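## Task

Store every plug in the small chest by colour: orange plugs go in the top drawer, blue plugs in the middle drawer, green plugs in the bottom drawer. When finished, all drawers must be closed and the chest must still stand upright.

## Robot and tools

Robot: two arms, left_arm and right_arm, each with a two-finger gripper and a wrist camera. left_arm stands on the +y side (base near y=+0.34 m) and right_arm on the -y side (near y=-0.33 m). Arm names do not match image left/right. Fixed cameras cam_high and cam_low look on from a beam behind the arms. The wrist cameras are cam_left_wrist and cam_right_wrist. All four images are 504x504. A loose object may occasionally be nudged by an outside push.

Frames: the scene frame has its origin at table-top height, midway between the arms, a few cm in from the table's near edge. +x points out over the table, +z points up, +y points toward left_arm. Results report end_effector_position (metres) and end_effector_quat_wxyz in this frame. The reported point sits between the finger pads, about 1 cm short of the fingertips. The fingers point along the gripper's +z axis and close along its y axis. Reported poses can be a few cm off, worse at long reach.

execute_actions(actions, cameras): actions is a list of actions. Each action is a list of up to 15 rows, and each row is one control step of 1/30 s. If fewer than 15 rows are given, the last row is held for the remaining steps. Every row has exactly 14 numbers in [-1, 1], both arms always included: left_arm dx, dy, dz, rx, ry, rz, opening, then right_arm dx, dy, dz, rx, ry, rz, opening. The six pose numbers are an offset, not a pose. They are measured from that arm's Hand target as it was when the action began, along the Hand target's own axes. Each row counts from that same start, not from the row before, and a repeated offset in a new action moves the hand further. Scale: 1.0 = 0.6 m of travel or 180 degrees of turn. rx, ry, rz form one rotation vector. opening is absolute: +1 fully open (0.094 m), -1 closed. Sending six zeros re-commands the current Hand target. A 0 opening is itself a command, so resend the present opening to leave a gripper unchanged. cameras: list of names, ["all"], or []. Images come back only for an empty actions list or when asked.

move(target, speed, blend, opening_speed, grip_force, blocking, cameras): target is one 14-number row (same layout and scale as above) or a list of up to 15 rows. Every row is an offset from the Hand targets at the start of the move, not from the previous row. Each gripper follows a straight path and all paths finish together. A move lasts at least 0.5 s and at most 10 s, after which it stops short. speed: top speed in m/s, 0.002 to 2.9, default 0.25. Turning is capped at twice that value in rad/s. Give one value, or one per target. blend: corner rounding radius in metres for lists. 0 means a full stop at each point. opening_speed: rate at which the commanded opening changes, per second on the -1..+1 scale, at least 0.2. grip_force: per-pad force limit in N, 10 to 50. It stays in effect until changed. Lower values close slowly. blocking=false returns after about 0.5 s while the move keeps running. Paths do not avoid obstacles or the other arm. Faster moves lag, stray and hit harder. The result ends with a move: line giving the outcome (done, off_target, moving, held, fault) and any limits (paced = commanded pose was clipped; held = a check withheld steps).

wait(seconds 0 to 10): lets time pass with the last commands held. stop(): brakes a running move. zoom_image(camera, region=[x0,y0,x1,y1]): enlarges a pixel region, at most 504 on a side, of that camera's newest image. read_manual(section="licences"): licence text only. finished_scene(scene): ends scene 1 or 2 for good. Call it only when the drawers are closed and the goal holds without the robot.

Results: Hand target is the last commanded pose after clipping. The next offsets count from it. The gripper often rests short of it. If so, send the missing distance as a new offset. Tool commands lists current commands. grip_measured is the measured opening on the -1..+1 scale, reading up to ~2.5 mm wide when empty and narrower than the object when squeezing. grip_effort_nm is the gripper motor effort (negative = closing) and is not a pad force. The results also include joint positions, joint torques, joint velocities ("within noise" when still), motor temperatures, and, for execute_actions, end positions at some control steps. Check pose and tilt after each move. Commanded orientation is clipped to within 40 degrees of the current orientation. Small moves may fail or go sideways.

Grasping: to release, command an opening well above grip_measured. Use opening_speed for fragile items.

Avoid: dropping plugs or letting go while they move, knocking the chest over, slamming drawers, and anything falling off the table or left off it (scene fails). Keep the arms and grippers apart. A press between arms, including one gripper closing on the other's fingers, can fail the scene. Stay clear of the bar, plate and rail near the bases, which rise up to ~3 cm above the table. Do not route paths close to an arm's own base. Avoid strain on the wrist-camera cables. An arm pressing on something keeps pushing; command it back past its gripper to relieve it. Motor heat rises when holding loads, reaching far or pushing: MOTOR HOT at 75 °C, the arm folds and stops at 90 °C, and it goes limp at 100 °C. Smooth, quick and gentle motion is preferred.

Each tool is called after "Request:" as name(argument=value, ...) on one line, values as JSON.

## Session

Request:
execute_actions(actions=[])

Request:
zoom_image(camera="cam_high", region=[60, 110, 340, 390])

Scene clock: 0.00 s.
left_arm: end_effector_position=(+0.3929, +0.3761, +0.1170) grip_measured=+1.000 grip_effort_nm=n/a end_effector_quat_wxyz=(+0.620, -0.066, +0.781, +0.020) | right_arm: end_effector_position=(+0.4086, -0.3681, +0.0596) grip_measured=+1.000 grip_effort_nm=n/a end_effector_quat_wxyz=(+0.567, +0.059, +0.821, -0.036)
Joint positions: left_arm=[0.083 1.52 0.392 0.86 -0.048 -0.078 0.094] | right_arm=[-0.035 1.573 0.369 0.874 0.064 0.04 0.094]
Joint velocities: within noise
Joint torques (N m): no reading
Motor temperatures (°C): left_arm=[18 23 23 20 18 20 20] | right_arm=[18 22 24 20 16 20 19]
Heat: left arm: 23 °C; right arm: 24 °C.
Hand target: left_arm +0.3966, +0.3767, +0.1287; +0.633, -0.067, +0.771, +0.020 | right_arm +0.4131, -0.3686, +0.0715; +0.582, +0.059, +0.810, -0.036
Tool commands: left_gripper/opening=+1.0 right_gripper/opening=+1.0
camera_calibration:
cam_left_wrist: T_world_to_cam=[[0.175639, -0.984421, 0.00815506, 0.308588], [-0.800597, -0.147652, -0.580726, 0.450129], [0.572883, 0.0954692, -0.814058, -0.0398986], [0, 0, 0, 1]] pos_world=[0.329029, 0.374052, 0.226405]
cam_right_wrist: T_world_to_cam=[[-0.106474, -0.992524, -0.0596531, -0.309979], [-0.875299, 0.122023, -0.467934, 0.440522], [0.471715, 0.00239131, -0.881748, -0.0120045], [0, 0, 0, 1]] pos_world=[0.358246, -0.361387, 0.177059]

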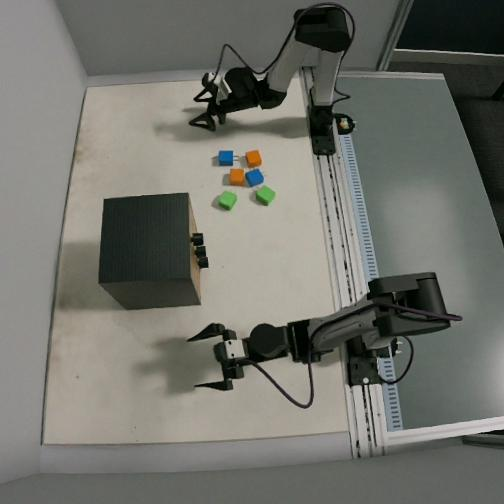

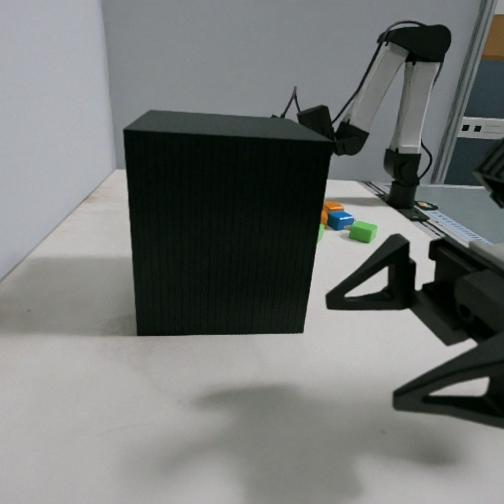

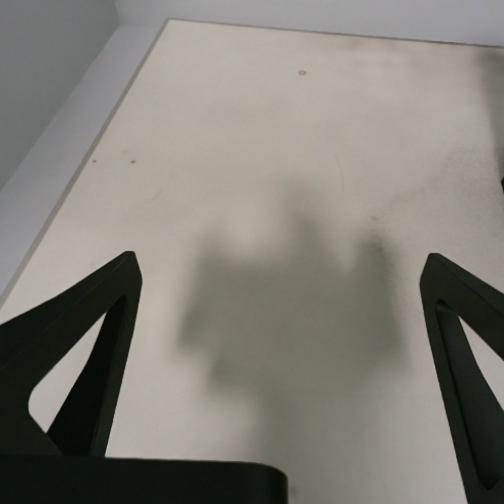

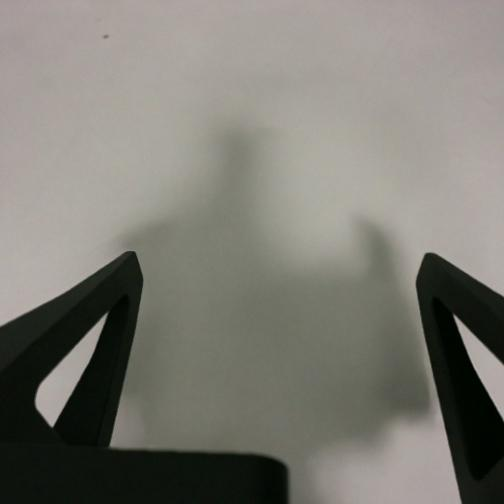

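Scaled by 1.800 from the camera's 504x504 image, which has a finer 720x720 frame.

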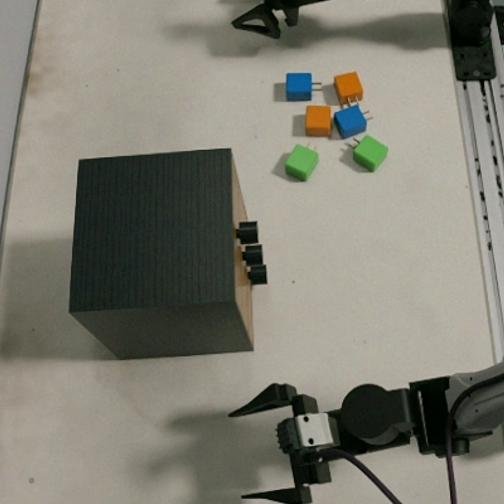

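Request:
move(target=[0.003,-0.402,-0.252,0.0337,0.0762,0.0292,0.0,-0.0385,0.3305,-0.336,-0.035,0.174,-0.028,1], speed=0.35, cameras=["all"])

Request:
zoom_image(camera="cam_right_wrist", region=[80, 60, 480, 460])

Scene clock: 6.17 s.
left_arm: end_effector_position=(+0.2748, +0.1241, +0.1577) grip_measured=+0.003 grip_effort_nm=-0.12 end_effector_quat_wxyz=(+0.525, +0.018, +0.851, +0.006) | right_arm: end_effector_position=(+0.2529, -0.1516, +0.1496) grip_measured=+1.000 grip_effort_nm=0.01 end_effector_quat_wxyz=(+0.332, -0.011, +0.943, -0.007)
Joint positions: left_arm=[-0.993 1.333 0.811 -0.261 -0.826 -0.619 0.047] | right_arm=[0.994 1.241 1.042 -0.917 0.569 0.808 0.094]
Joint torques (N m): left_arm=[0.34 -5.14 9.66 1.74 -0.47 -0.18] | right_arm=[-0.55 -2.91 9.96 0.97 0.34 0.09]
Heat: left arm: 24 °C; right arm: 25 °C.
Hand target: left_arm +0.2800, +0.1202, +0.1695; +0.538, +0.000, +0.843, +0.000 | right_arm +0.2585, -0.1478, +0.1602; +0.342, +0.000, +0.940, +0.000
Off the commanded pose: left_arm 0.013 m, 3 deg | right_arm 0.013 m, 2 deg.
move: off_target (left_arm, right_arm)
camera_calibration:
cam_left_wrist: T_world_to_cam=[[0.0116976, -0.996624, -0.0812652, 0.14164], [-0.924942, 0.0200946, -0.379577, 0.323645], [0.379929, 0.0796058, -0.921584, 0.156932], [0, 0, 0, 1]] pos_world=[0.238073, 0.122166, 0.278985]
cam_right_wrist: T_world_to_cam=[[0.0170505, -0.999075, -0.0394775, -0.141586], [-0.998864, -0.0187777, 0.043803, 0.253288], [-0.0445038, 0.0386858, -0.99826, 0.293761], [0, 0, 0, 1]] pos_world=[0.268488, -0.148063, 0.276566]

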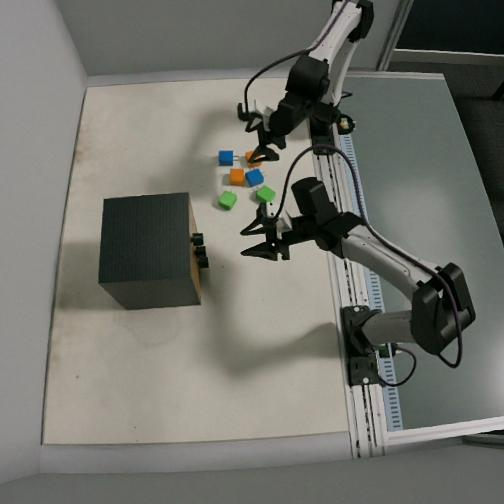

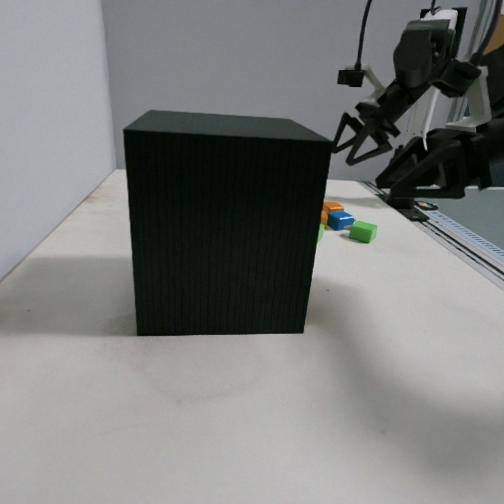

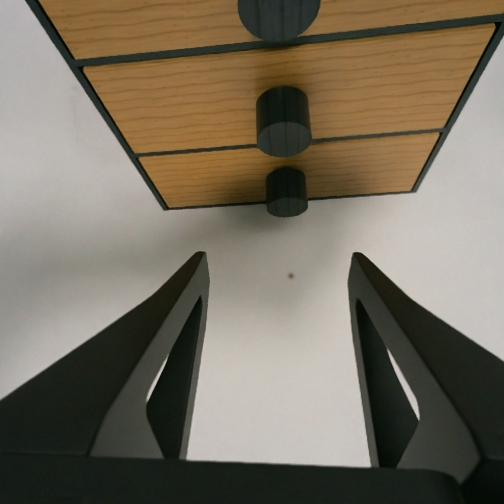

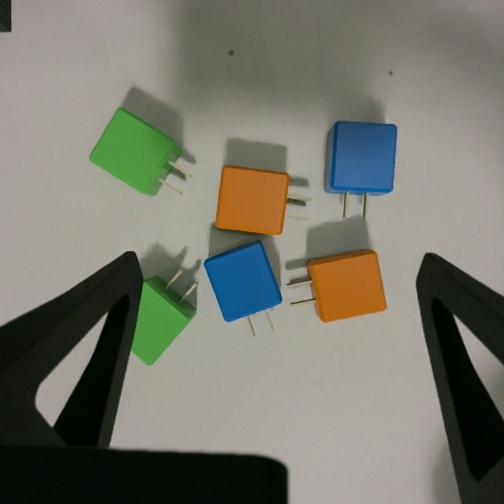

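Scaled by 1.260 from the camera's 504x504 image, which has a finer 720x720 frame.

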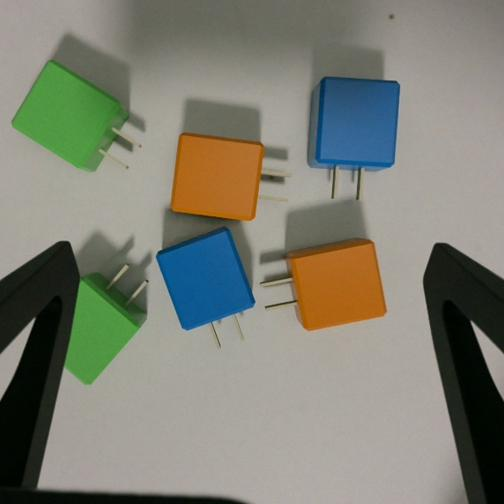

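Request:
move(target=[[0.039,-0.005,0.092,0,0,0,0.0,-0.0017,-0.095,0.16,0,0,0,0.15],[-0.0075,-0.007,0.191,0,0,0,0.0,-0.0017,-0.095,0.16,0,0,0,0.15]], speed=[0.3,0.12], cameras=["cam_left_wrist","cam_right_wrist"])

Scene clock: 15.57 s.
left_arm: end_effector_position=(+0.3750, +0.1228, +0.1138) grip_measured=+0.003 grip_effort_nm=-0.12 end_effector_quat_wxyz=(+0.523, +0.006, +0.852, +0.013) | right_arm: end_effector_position=(+0.3186, -0.2064, +0.0907) grip_measured=+0.152 grip_effort_nm=-0.08 end_effector_quat_wxyz=(+0.342, +0.002, +0.940, -0.003)
Joint positions: left_arm=[-0.739 1.669 0.886 0.13 -0.653 -0.42 0.047] | right_arm=[0.614 1.253 0.785 -0.461 0.382 0.462 0.054]
Joint torques (N m): left_arm=[1.24 -8.12 8.72 2.21 -0.1 0.12] | right_arm=[-0.76 -2.85 6.52 1.5 0.05 -0.07]
Heat: left arm: 25 °C; right arm: 27 °C.
Hand target: left_arm +0.3859, +0.1161, +0.1253; +0.538, +0.000, +0.843, +0.000 | right_arm +0.3210, -0.2047, +0.0873; +0.342, +0.000, +0.940, +0.000
Off the commanded pose: left_arm 0.017 m, 3 deg | right_arm 0.005 m, 0 deg.
move: off_target (left_arm)
camera_calibration:
cam_left_wrist: T_world_to_cam=[[0.0389362, -0.995903, -0.0816107, 0.125405], [-0.926696, -0.00543719, -0.375773, 0.403113], [0.37379, 0.0902594, -0.923111, 0.0796952], [0, 0, 0, 1]] pos_world=[0.338891, 0.11989, 0.235281]
cam_right_wrist: T_world_to_cam=[[-0.0037287, -0.998453, -0.0554814, -0.191627], [-0.999738, 0.00246807, 0.0227728, 0.326928], [-0.0226007, 0.0555517, -0.9982, 0.236466], [0, 0, 0, 1]] pos_world=[0.331472, -0.205273, 0.217964]
Images, in order (width x height): cam_left_wrist 504x504, cam_right_wrist 504x504.

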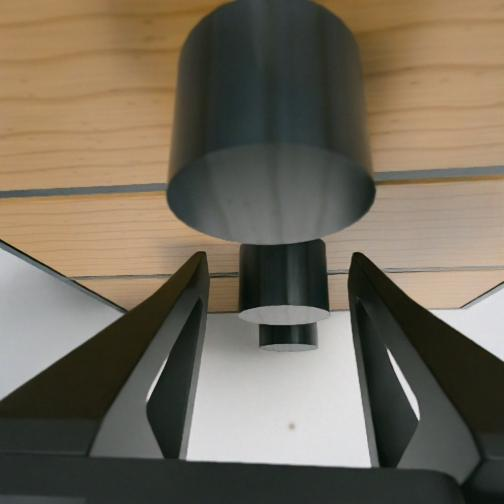

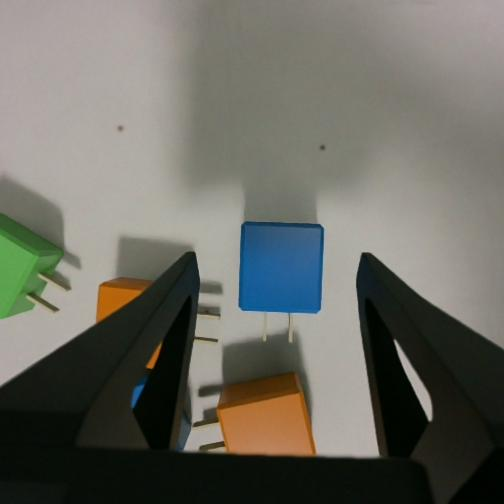

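Request:
move(target=[[0,0,0,0,0,0,0.0,0.0761,0,0.0907,0,0,0,0.15],[0,0,0,0,0,0,-0.65,0.0761,0,0.0907,0,0,0,-0.45],[0.0762,0,-0.163,0,0,0,-0.65,-0.139,0,-0.166,0,0,0,-0.45],[0.0762,0,-0.163,0,0,0,0.1,-0.139,0,-0.166,0,0,0,-0.45],[0.115,0,-0.246,0,0,0,0.1,-0.139,0,-0.166,0,0,0,-0.45],[0.0655,0.2,-0.337,0,0,0,0.1,-0.139,0,-0.166,0,0,0,-0.45]], speed=[0.2,0.2,0.15,0.2,0.3,0.35], blend=[0,0,0,0,0.03,0], cameras=["all"])

Scene clock: 23.90 s.
left_arm: end_effector_position=(+0.1836, +0.2390, +0.1602) grip_measured=+0.097 grip_effort_nm=0.14 end_effector_quat_wxyz=(+0.524, +0.016, +0.851, +0.010) | right_arm: end_effector_position=(+0.3168, -0.2099, +0.2043) grip_measured=-0.198 grip_effort_nm=-1.03 end_effector_quat_wxyz=(+0.327, -0.004, +0.945, -0.011)
Joint positions: left_arm=[-1.148 0.685 0.568 -0.822 -0.934 -0.812 0.052] | right_arm=[0.612 1.256 1.261 -0.969 0.377 0.456 0.038]
Joint torques (N m): left_arm=[-0.42 1.01 9.51 1.4 -0.61 -0.15] | right_arm=[0.2 -3.79 9.78 1.29 0.15 0.06]
Heat: left arm: 26 °C; right arm: 28 °C.
Hand target: left_arm +0.1859, +0.2361, +0.1749; +0.538, +0.000, +0.843, +0.001 | right_arm +0.3209, -0.2048, +0.2173; +0.342, +0.000, +0.940, +0.000
Off the commanded pose: left_arm 0.015 m, 3 deg | right_arm 0.014 m, 2 deg.
move: off_target (left_arm, right_arm); blend cut to 0.0276 m at target 5; target 2's new opening was sent with left_arm's hand 0.017 m and 3 deg from that target; target 4's new opening was sent with left_arm's hand 0.015 m and 3 deg from that target
camera_calibration:
cam_left_wrist: T_world_to_cam=[[0.0198947, -0.996021, -0.0868651, 0.256752], [-0.925805, 0.0144499, -0.377724, 0.239169], [0.377476, 0.0879349, -0.921835, 0.183154], [0, 0, 0, 1]] pos_world=[0.147179, 0.236169, 0.28148]
cam_right_wrist: T_world_to_cam=[[-0.0000821542, -0.999349, -0.0360896, -0.194057], [-0.99854, -0.00186746, 0.0539846, 0.314939], [-0.0540168, 0.0360413, -0.997889, 0.355821], [0, 0, 0, 1]] pos_world=[0.333683, -0.206167, 0.331064]

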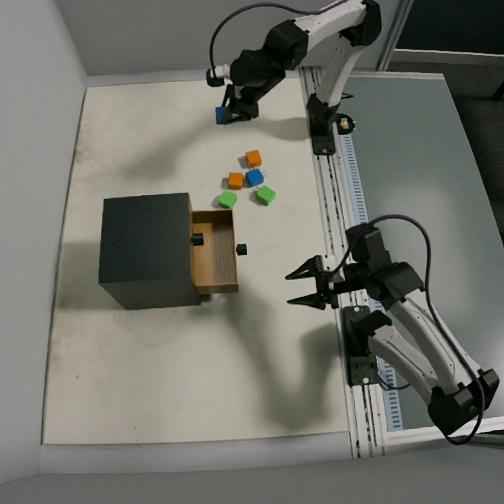

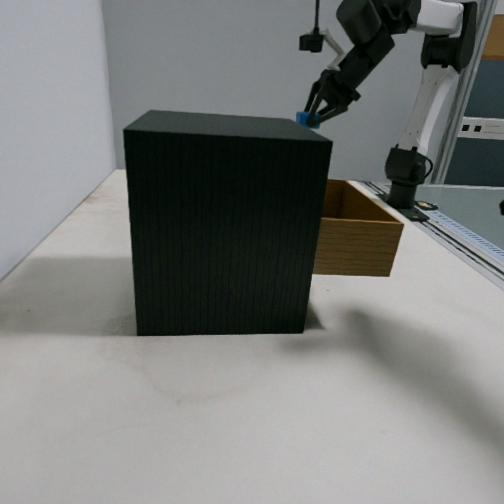

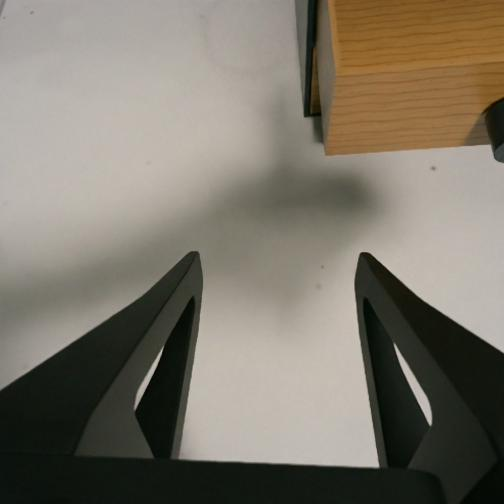

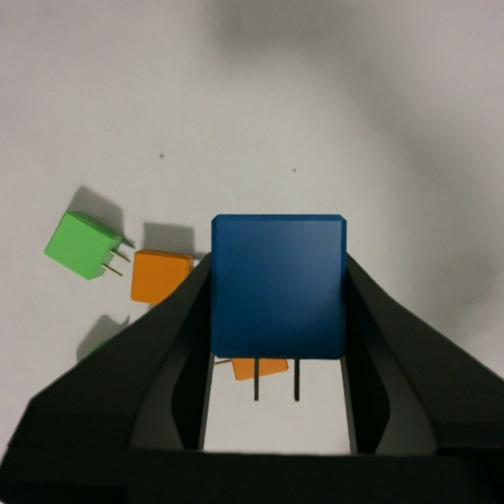

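Request:
move(target=[0,0,0,0,0,0,0.1,-0.072,0.622,-0.011,-0.161,0,-0.1915,-0.45], speed=0.3, cameras=["cam_high","cam_right_wrist"])

Scene clock: 27.53 s.
left_arm: end_effector_position=(+0.1836, +0.2393, +0.1600) grip_measured=+0.097 grip_effort_nm=0.14 end_effector_quat_wxyz=(+0.524, +0.016, +0.851, +0.011) | right_arm: end_effector_position=(+0.3519, +0.1613, +0.2393) grip_measured=-0.198 grip_effort_nm=-1.02 end_effector_quat_wxyz=(+0.353, -0.351, +0.854, +0.149)
Joint positions: left_arm=[-1.148 0.685 0.568 -0.824 -0.934 -0.814 0.052] | right_arm=[1.059 2.42 2.832 -1.185 0.19 0.16 0.038]
Joint torques (N m): left_arm=[-0.29 0.73 9.68 1.45 -0.59 -0.14] | right_arm=[0.16 -11.71 9.14 1.59 -0.05 -0.08]
Motor temperatures (°C): left_arm=[18 25 27 24 19 20 20] | right_arm=[18 23 29 22 16 20 20]
Heat: left arm: 27 °C; right arm: 29 °C.
Hand target: left_arm +0.1859, +0.2361, +0.1749; +0.538, +0.000, +0.843, +0.001 | right_arm +0.3496, +0.1684, +0.2503; +0.316, -0.360, +0.868, +0.132
Off the commanded pose: left_arm 0.015 m, 3 deg | right_arm 0.013 m, 5 deg.
elbow stopped short (right arm): the move would have taken joint 3 (elbow) straighter than the controller allows.
move: off_target (left_arm, right_arm)
camera_calibration:
cam_right_wrist: T_world_to_cam=[[0.708558, -0.702616, -0.0653904, -0.11205], [-0.705652, -0.705463, -0.0661537, 0.387926], [0.000350176, 0.0930166, -0.995664, 0.350466], [0, 0, 0, 1]] pos_world=[0.353012, 0.16234, 0.367282]
Images, in order (width x height): cam_high 504x504, cam_right_wrist 504x504.

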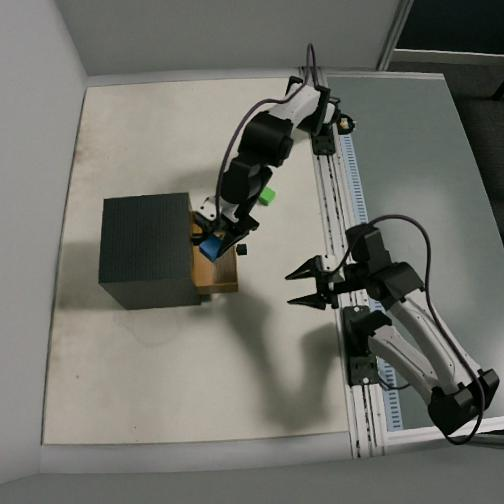

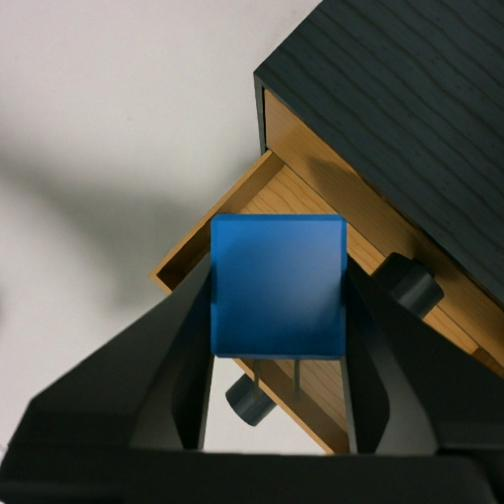

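Request:
move(target=[[0,0,0,0,0,0,0.1,0.108,0.019,0.147,0,0,0,-0.45],[0,0,0,0,0,0,0.1,0.108,0.019,0.147,0,0,0,0.05],[0,0,0,0,0,0,0.1,-0.038,0.022,-0.033,0,0,0,0.05],[0,0,0,0,0,0,0.1,0.525,-0.2275,-0.114,0.0893,0,0.1064,0.15]], speed=[0.2,0.2,0.25,0.35], opening_speed=1.5, cameras=["all"])

Scene clock: 35.20 s.
left_arm: end_effector_position=(+0.1836, +0.2393, +0.1600) grip_measured=+0.097 grip_effort_nm=0.14 end_effector_quat_wxyz=(+0.524, +0.016, +0.851, +0.011) | right_arm: end_effector_position=(+0.2398, -0.1304, +0.0911) grip_measured=+0.148 grip_effort_nm=0.10 end_effector_quat_wxyz=(+0.318, -0.177, +0.930, +0.051)
Joint positions: left_arm=[-1.148 0.685 0.568 -0.824 -0.934 -0.814 0.052] | right_arm=[0.958 1.161 0.747 -0.555 0.364 0.437 0.054]
Joint torques (N m): left_arm=[-0.09 0.64 9.7 1.43 -0.61 -0.15] | right_arm=[-0.65 -4.97 6.82 1.45 0.28 0.1]
Heat: left arm: 29 °C; right arm: 29 °C.
Hand target: left_arm +0.1859, +0.2361, +0.1749; +0.538, +0.000, +0.843, +0.001 | right_arm +0.2446, -0.1297, +0.0998; +0.337, -0.163, +0.925, +0.060
Off the commanded pose: left_arm 0.015 m, 3 deg | right_arm 0.010 m, 3 deg.
elbow stopped short (right arm): the move would have taken joint 3 (elbow) straighter than the controller allows.
move: off_target (left_arm, right_arm); target 2's new opening was sent with right_arm's hand 0.019 m and 2 deg from that target; target 4's new opening was sent with right_arm's hand 0.010 m and 3 deg from that target
camera_calibration:
cam_left_wrist: T_world_to_cam=[[0.0207945, -0.99596, -0.0873611, 0.256935], [-0.925987, 0.0137619, -0.377305, 0.2392], [0.376983, 0.0887411, -0.921959, 0.18296], [0, 0, 0, 1]] pos_world=[0.14718, 0.236369, 0.281379]
cam_right_wrist: T_world_to_cam=[[0.360644, -0.931732, -0.0425691, -0.195824], [-0.92963, -0.362783, 0.0646272, 0.179721], [-0.0756586, 0.0162662, -0.997001, 0.238424], [0, 0, 0, 1]] pos_world=[0.255736, -0.121134, 0.217758]

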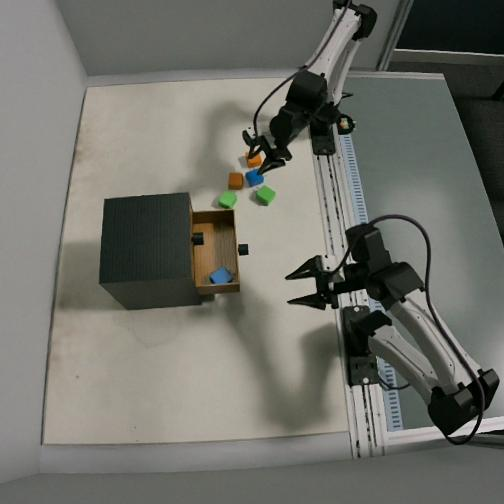

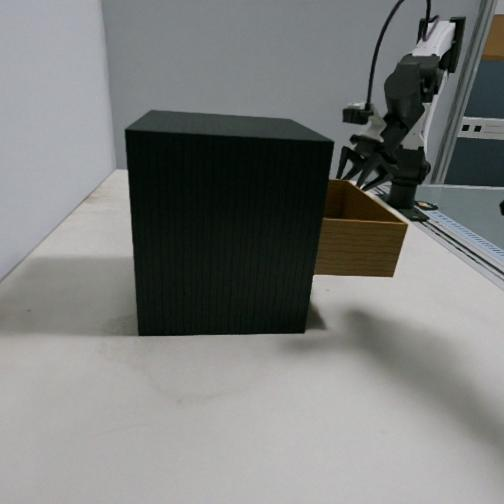

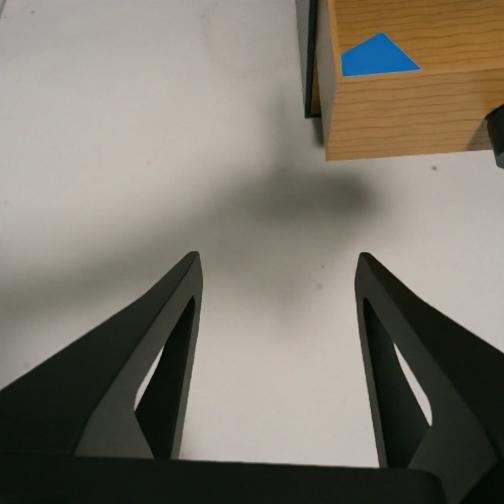

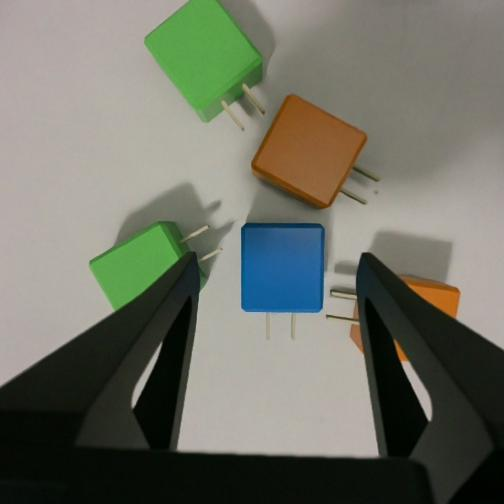

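Request:
move(target=[[0,0,0,0,0,0,0.1,0.0762,0,0.0908,0,0,0,0.07],[0,0,0,0,0,0,0.1,0.0762,0,0.0908,0,0,0,-0.45],[0,0,0,0,0,0,0.1,-0.139,0,-0.166,0,0,0,-0.45],[0,0,0,0,0,0,0.1,-0.374,0.268,-0.0125,-0.0893,0,-0.1064,-0.45]], speed=[0.2,0.2,0.3,0.3], blend=[0,0,0.03,0], opening_speed=1.5, cameras=["cam_high","cam_right_wrist"])

Scene clock: 41.53 s.
left_arm: end_effector_position=(+0.1836, +0.2393, +0.1600) grip_measured=+0.097 grip_effort_nm=0.14 end_effector_quat_wxyz=(+0.524, +0.016, +0.851, +0.011) | right_arm: end_effector_position=(+0.3424, +0.0726, +0.2413) grip_measured=-0.199 grip_effort_nm=-1.02 end_effector_quat_wxyz=(+0.305, -0.359, +0.874, +0.121)
Joint positions: left_arm=[-1.148 0.685 0.568 -0.824 -0.934 -0.814 0.052] | right_arm=[0.964 2.015 2.226 -1.093 0.124 0.103 0.038]
Joint torques (N m): left_arm=[-0.39 0.58 9.69 1.45 -0.64 -0.17] | right_arm=[-0.66 -8.87 9.91 1.44 -0.09 -0.08]
Heat: left arm: 30 °C; right arm: 29 °C.
Hand target: left_arm +0.1859, +0.2361, +0.1749; +0.538, +0.000, +0.843, +0.001 | right_arm +0.3466, +0.0783, +0.2502; +0.316, -0.360, +0.868, +0.132
Off the commanded pose: left_arm 0.015 m, 3 deg | right_arm 0.011 m, 2 deg.
move: off_target (left_arm, right_arm)
camera_calibration:
cam_right_wrist: T_world_to_cam=[[0.700161, -0.712082, -0.0521058, -0.167206], [-0.710241, -0.702096, 0.0511759, 0.291824], [-0.0730247, 0.00117634, -0.997329, 0.392954], [0, 0, 0, 1]] pos_world=[0.353032, 0.0853621, 0.368258]
Images, in order (width x height): cam_high 504x504, cam_right_wrist 504x504.

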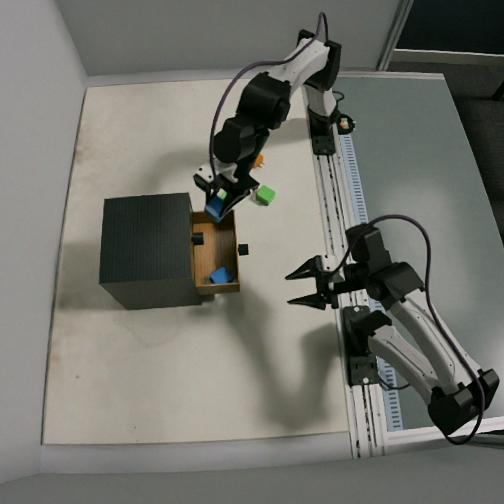

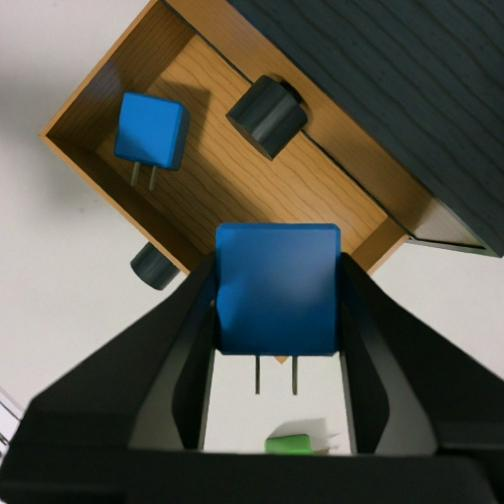

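Request:
move(target=[[0,0,0,0,0,0,0.1,0.1168,0,0.139,0,0,0,-0.45],[0,0,0,0,0,0,0.1,0.1168,0,0.139,0,0,0,0.05],[0,0,0,0,0,0,0.1,-0.028,0.006,-0.042,0,0,0,0.05],[0.049,-0.2,0.091,0,0,0,0.0,0.5105,-0.199,-0.102,-0.2,0,-0.238,0.15]], speed=[0.2,0.2,0.25,0.35], opening_speed=1.5, cameras=["all"])

Scene clock: 50.07 s.
left_arm: end_effector_position=(+0.2180, +0.1246, +0.1129) grip_measured=+0.003 grip_effort_nm=-0.12 end_effector_quat_wxyz=(+0.521, +0.018, +0.853, +0.014) | right_arm: end_effector_position=(+0.2321, -0.2016, +0.0924) grip_measured=+0.148 grip_effort_nm=0.10 end_effector_quat_wxyz=(-0.208, +0.725, -0.602, -0.262)
Joint positions: left_arm=[-1.213 1.343 0.69 -0.375 -0.967 -0.908 0.047] | right_arm=[0.121 1.478 1.039 -1.19 -0.677 -1.697 0.054]
Joint torques (N m): left_arm=[0.08 -4.59 8.77 1.57 -0.64 -0.11] | right_arm=[-0.77 -4 8.58 -0.01 -0.54 -0.1]
Motor temperatures (°C): left_arm=[18 24 32 24 19 20 20] | right_arm=[18 28 30 23 16 20 20]
Heat: left arm: 32 °C; right arm: 30 °C.
Hand target: left_arm +0.2230, +0.1161, +0.1252; +0.538, +0.000, +0.843, +0.000 | right_arm +0.2374, -0.1997, +0.0997; -0.218, +0.725, -0.598, -0.265
Off the commanded pose: left_arm 0.016 m, 3 deg | right_arm 0.009 m, 1 deg.
move: off_target (left_arm); target 2's new opening was sent with right_arm's hand 0.011 m and 1 deg from that target; target 4's new opening was sent with left_arm's hand 0.016 m and 3 deg from that target
camera_calibration:
cam_left_wrist: T_world_to_cam=[[0.0192664, -0.995202, -0.0959253, 0.139061], [-0.928399, 0.0178021, -0.371159, 0.254203], [0.371086, 0.0962078, -0.923601, 0.137267], [0, 0, 0, 1]] pos_world=[0.182385, 0.120662, 0.234469]
cam_right_wrist: T_world_to_cam=[[0.979005, 0.189995, -0.0738342, -0.173798], [0.193216, -0.980373, 0.0391937, -0.236172], [-0.0649384, -0.0526368, -0.9965, 0.22381], [0, 0, 0, 1]] pos_world=[0.230315, -0.186735, 0.219451]

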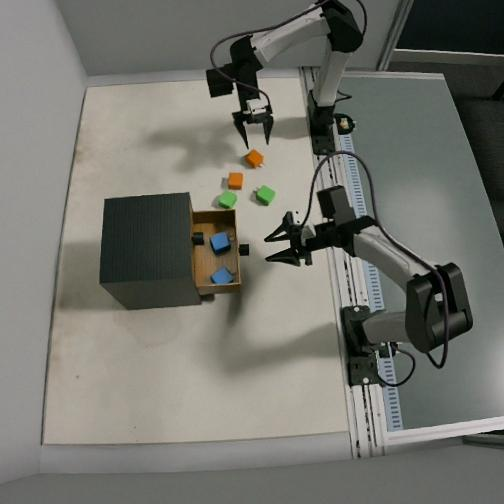

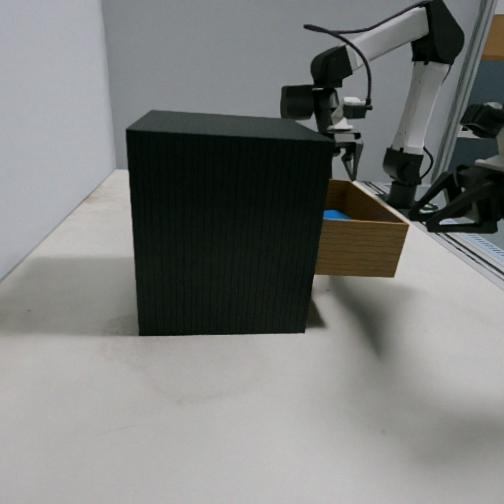

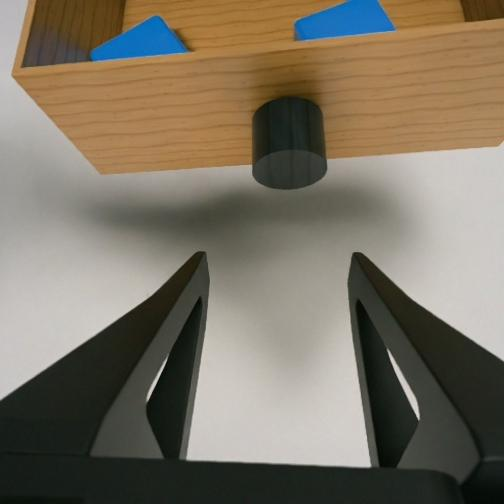

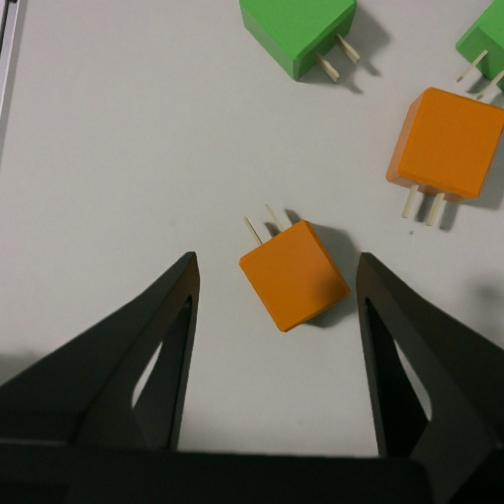

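Request:
move(target=[[-0.039,0,0.083,0,0,0,0.0,0.0095,-0.011,-0.008,0.525,0,0.626,0.2],[-0.039,0,0.083,0,0,0,-0.65,0.0095,-0.011,-0.008,0.525,0,0.626,0.2],[-0.119,0,0.255,0,0,0,-0.65,0.0095,-0.011,-0.008,0.525,0,0.626,0.2],[-0.119,0,0.255,0,0,0,0.0,0.0095,-0.011,-0.008,0.525,0,0.626,0.2],[-0.074,0,0.1585,0,0,0,0.0,0.0095,-0.011,-0.008,0.525,0,0.626,0.2]], speed=[0.4,0.2,0.15,0.2,0.25], cameras=["all"])

Scene clock: 60.20 s.
left_arm: end_effector_position=(+0.3281, +0.1147, +0.1095) grip_measured=-0.002 grip_effort_nm=0.14 end_effector_quat_wxyz=(+0.521, +0.018, +0.853, +0.011) | right_arm: end_effector_position=(+0.2406, -0.2086, +0.0938) grip_measured=+0.198 grip_effort_nm=0.10 end_effector_quat_wxyz=(+0.307, +0.362, +0.869, -0.136)
Joint positions: left_arm=[-0.862 1.572 0.791 0.068 -0.731 -0.5 0.047] | right_arm=[0.969 1.544 1.094 -1.246 0.698 1.785 0.056]
Joint torques (N m): left_arm=[0.23 -11.47 6.48 1.88 -0.4 -0.13] | right_arm=[-0.49 -4.34 8.42 -0.1 0.44 0.11]
Heat: left arm: 33 °C; right arm: 30 °C.
Hand target: left_arm +0.3279, +0.1161, +0.1252; +0.538, +0.000, +0.843, +0.000 | right_arm +0.2453, -0.2057, +0.0997; +0.314, +0.368, +0.865, -0.133
Off the commanded pose: left_arm 0.016 m, 3 deg | right_arm 0.008 m, 1 deg.
move: off_target (left_arm); target 2's new opening was sent with left_arm's hand 0.016 m and 2 deg from that target; target 4's new opening was sent with left_arm's hand 0.014 m and 2 deg from that target
camera_calibration:
cam_left_wrist: T_world_to_cam=[[0.0155094, -0.995813, -0.0900868, 0.127375], [-0.92862, 0.0190584, -0.370543, 0.355194], [0.370708, 0.0894033, -0.924436, 0.095174], [0, 0, 0, 1]] pos_world=[0.292583, 0.111563, 0.231072]
cam_right_wrist: T_world_to_cam=[[-0.712286, -0.700387, -0.0459081, 0.0378212], [-0.701849, 0.711425, 0.0358113, 0.323962], [0.0075785, 0.0577284, -0.998304, 0.231122], [0, 0, 0, 1]] pos_world=[0.25256, -0.217327, 0.220865]

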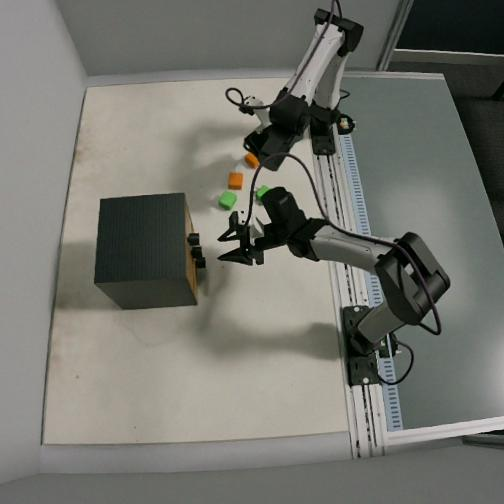

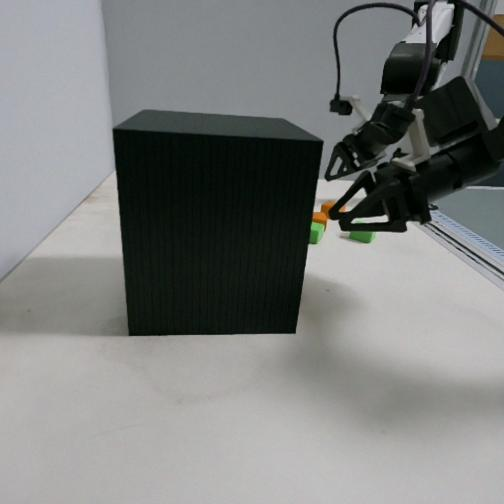

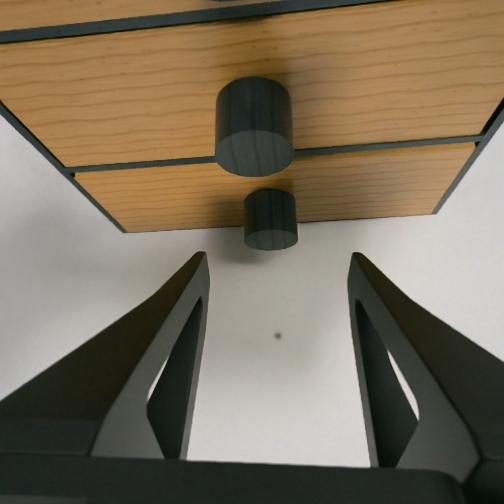

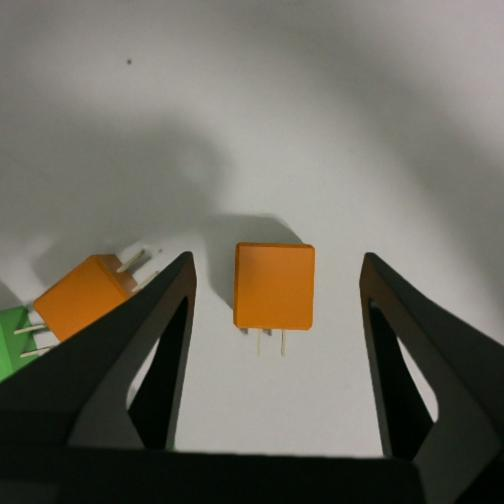

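Request:
move(target=[[-0.102,0.008,-0.053,0,0,0,0.0,0.0888,0.007,0.0823,0,0,0,0.2],[-0.151,0.008,0.053,0,0,0,0.0,0.0888,0.007,0.0823,0,0,0,-0.45],[-0.151,0.008,0.053,0,0,0,-0.65,-0.204,0,-0.2425,0,0,0,-0.45],[-0.072,0.008,-0.1165,0,0,0,-0.65,-0.204,0,-0.2425,0,0,0,-0.45]], speed=[0.25,0.12,0.3,0.15], opening_speed=1.5, cameras=["all"])

Scene clock: 68.77 s.
left_arm: end_effector_position=(+0.2847, +0.1194, +0.1773) grip_measured=-0.437 grip_effort_nm=-1.02 end_effector_quat_wxyz=(+0.521, +0.012, +0.854, +0.010) | right_arm: end_effector_position=(+0.2448, -0.2065, +0.2833) grip_measured=-0.225 grip_effort_nm=-1.03 end_effector_quat_wxyz=(+0.360, +0.311, +0.879, +0.029)
Joint positions: left_arm=[-0.97 1.362 0.92 -0.349 -0.815 -0.619 0.026] | right_arm=[0.989 1.304 1.628 -1.56 0.711 1.519 0.036]
Joint torques (N m): left_arm=[-0.42 -9.96 7.56 1.68 -0.52 -0.05] | right_arm=[0.21 -2.78 7.09 0.73 0.52 -0.09]
Heat: left arm: 33 °C; right arm: 30 °C.
Hand target: left_arm +0.2828, +0.1208, +0.1941; +0.538, +0.000, +0.843, +0.000 | right_arm +0.2457, -0.2063, +0.2899; +0.314, +0.368, +0.865, -0.133
Off the commanded pose: left_arm 0.017 m, 3 deg | right_arm 0.007 m, 20 deg.
joint sent to its limit (right arm) — joint 4 (wrist pitch), lower limit. The joint targets are off in orientation, not in position.
move: off_target (left_arm, right_arm); target 3's new opening was sent with left_arm's hand 0.018 m and 3 deg from that target
camera_calibration:
cam_left_wrist: T_world_to_cam=[[0.0257749, -0.996222, -0.0829349, 0.134707], [-0.929121, 0.00673962, -0.369714, 0.341368], [0.368876, 0.0865859, -0.925437, 0.174614], [0, 0, 0, 1]] pos_world=[0.24929, 0.116778, 0.298975]
cam_right_wrist: T_world_to_cam=[[-0.514257, -0.790874, -0.331751, 0.0648369], [-0.842612, 0.538005, 0.0235877, 0.320707], [0.159829, 0.291667, -0.943072, 0.415638], [0, 0, 0, 1]] pos_world=[0.237143, -0.242492, 0.405921]

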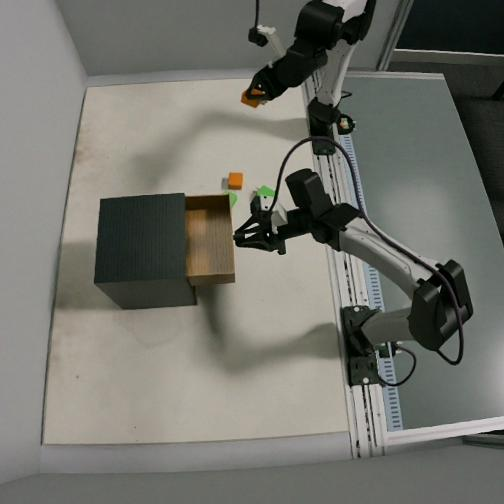

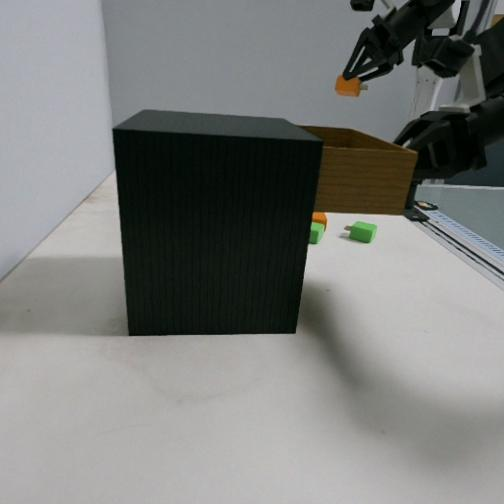

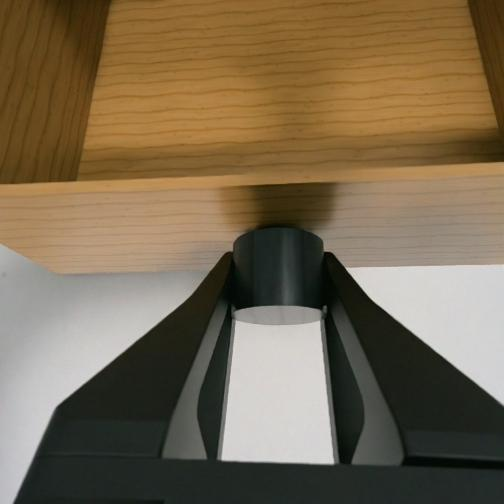

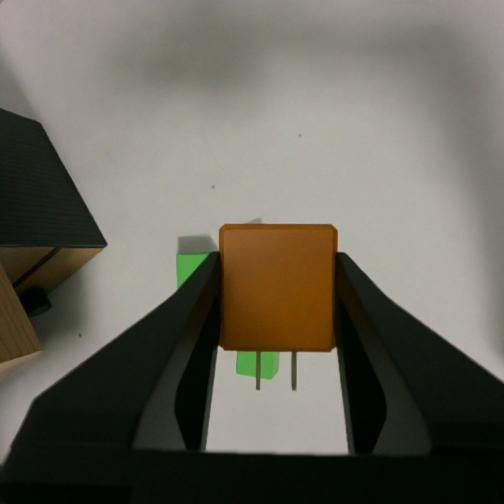

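Request:
move(target=[[0,0,0,0,0,0,0.1,0,0,0,0,0,0,-0.45],[0.039,0,-0.083,0,0,0,0.1,0,0,0,0,0,0,-0.45],[0.097,0.192,-0.133,0,0,0,0.1,0,0,0,-0.1,0,-0.12,-0.45],[0.097,0.192,-0.133,0,0,0,0.1,0.2665,0.568,-0.202,-0.325,0,-0.387,-0.45]], speed=[0.3,0.3,0.4,0.4], blend=[0,0.02,0.03,0], cameras=["cam_high","cam_right_wrist"])

Scene clock: 75.17 s.
left_arm: end_effector_position=(+0.1851, +0.2342, +0.1716) grip_measured=+0.097 grip_effort_nm=0.14 end_effector_quat_wxyz=(+0.529, +0.008, +0.848, +0.000) | right_arm: end_effector_position=(+0.3489, +0.1667, +0.2633) grip_measured=-0.225 grip_effort_nm=-1.03 end_effector_quat_wxyz=(+0.380, -0.351, +0.839, +0.167)
Joint positions: left_arm=[-1.151 0.7 0.605 -0.822 -0.937 -0.82 0.052] | right_arm=[1.069 2.392 2.832 -1.143 0.192 0.147 0.036]
Joint torques (N m): left_arm=[-0.1 -0.88 6.86 1.5 -0.57 -0.12] | right_arm=[-0.4 -11.75 9.06 1.88 -0.07 -0.08]
Heat: left arm: 33 °C; right arm: 31 °C.
Hand target: left_arm +0.1859, +0.2361, +0.1750; +0.538, +0.000, +0.843, +0.000 | right_arm +0.3519, +0.1745, +0.2806; +0.316, -0.359, +0.868, +0.132
Off the commanded pose: left_arm 0.004 m, 1 deg | right_arm 0.019 m, 9 deg.
elbow stopped short (right arm): the move would have taken joint 3 (elbow) straighter than the controller allows.
move: off_target (right_arm)
camera_calibration:
cam_right_wrist: T_world_to_cam=[[0.722607, -0.687545, -0.0715628, -0.110379], [-0.689992, -0.711143, -0.134856, 0.404807], [0.0418279, 0.146826, -0.988278, 0.348388], [0, 0, 0, 1]] pos_world=[0.344502, 0.160833, 0.390996]
Images, in order (width x height): cam_high 504x504, cam_right_wrist 504x504.

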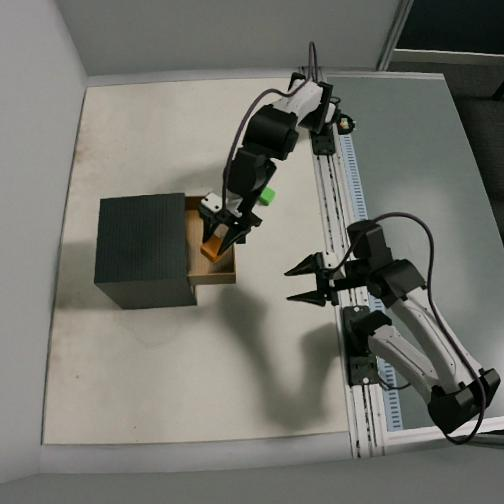

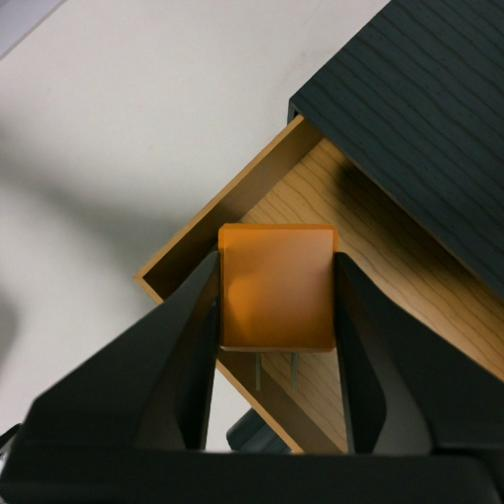

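Request:
move(target=[[0,0,0,0,0,0,0.1,0.069,-0.002,0.097,0,0,0,-0.45],[0,0,0,0,0,0,0.1,0.069,-0.002,0.097,0,0,0,0.0],[0,0,0,0,0,0,0.1,-0.032,0,-0.038,0,0,0,0.0],[0,0,0,0,0,0,0.1,0.52,-0.295,-0.045,-0.139,0,-0.166,0.3]], speed=[0.2,0.2,0.25,0.4], opening_speed=1.5, cameras=["cam_high","cam_low","cam_right_wrist"])

Scene clock: 82.67 s.
left_arm: end_effector_position=(+0.1851, +0.2342, +0.1716) grip_measured=+0.097 grip_effort_nm=0.14 end_effector_quat_wxyz=(+0.529, +0.008, +0.848, +0.000) | right_arm: end_effector_position=(+0.2927, -0.1333, +0.1035) grip_measured=+0.298 grip_effort_nm=0.11 end_effector_quat_wxyz=(-0.253, +0.622, -0.703, -0.235)
Joint positions: left_arm=[-1.151 0.7 0.605 -0.822 -0.937 -0.82 0.052] | right_arm=[0.342 1.508 1.088 -0.79 -0.629 -1.03 0.061]
Joint torques (N m): left_arm=[-0.09 -0.76 6.61 1.5 -0.62 -0.08] | right_arm=[0.17 -4.82 6.37 1.03 -0.24 -0.08]
Heat: left arm: 33 °C; right arm: 31 °C.
Hand target: left_arm +0.1859, +0.2361, +0.1750; +0.538, +0.000, +0.843, +0.000 | right_arm +0.2951, -0.1313, +0.0999; +0.255, -0.628, +0.699, +0.230
Off the commanded pose: left_arm 0.004 m, 1 deg | right_arm 0.005 m, 1 deg.
elbow stopped short (right arm): the move would have taken joint 3 (elbow) straighter than the controller allows.
move: done; target 2's new opening was sent with right_arm's hand 0.006 m and 4 deg from that target
camera_calibration:
cam_right_wrist: T_world_to_cam=[[0.990658, -0.113684, -0.0753224, -0.289049], [-0.112788, -0.993489, 0.0160597, -0.0909846], [-0.0766577, -0.00741422, -0.99703, 0.252016], [0, 0, 0, 1]] pos_world=[0.295406, -0.121384, 0.230956]
Images, in order (width x height): cam_high 504x504, cam_low 504x504, cam_right_wrist 504x504.

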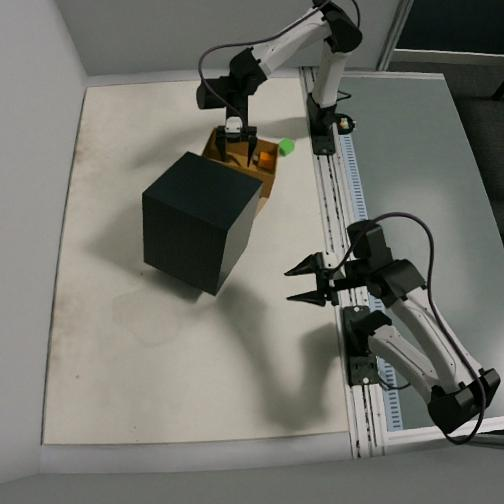

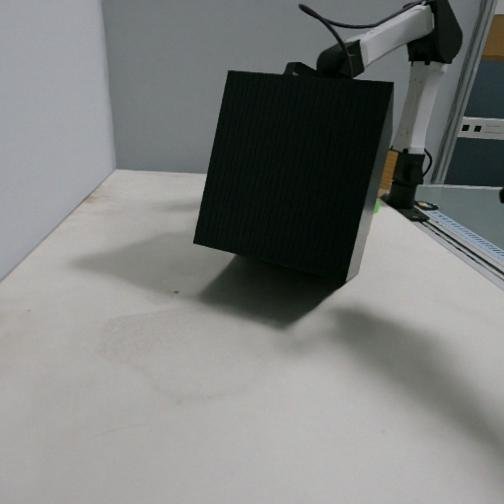

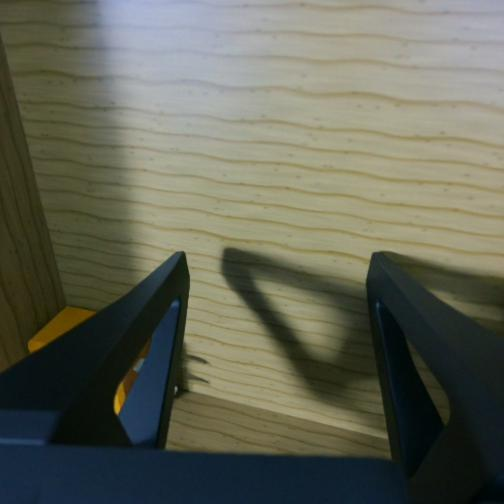

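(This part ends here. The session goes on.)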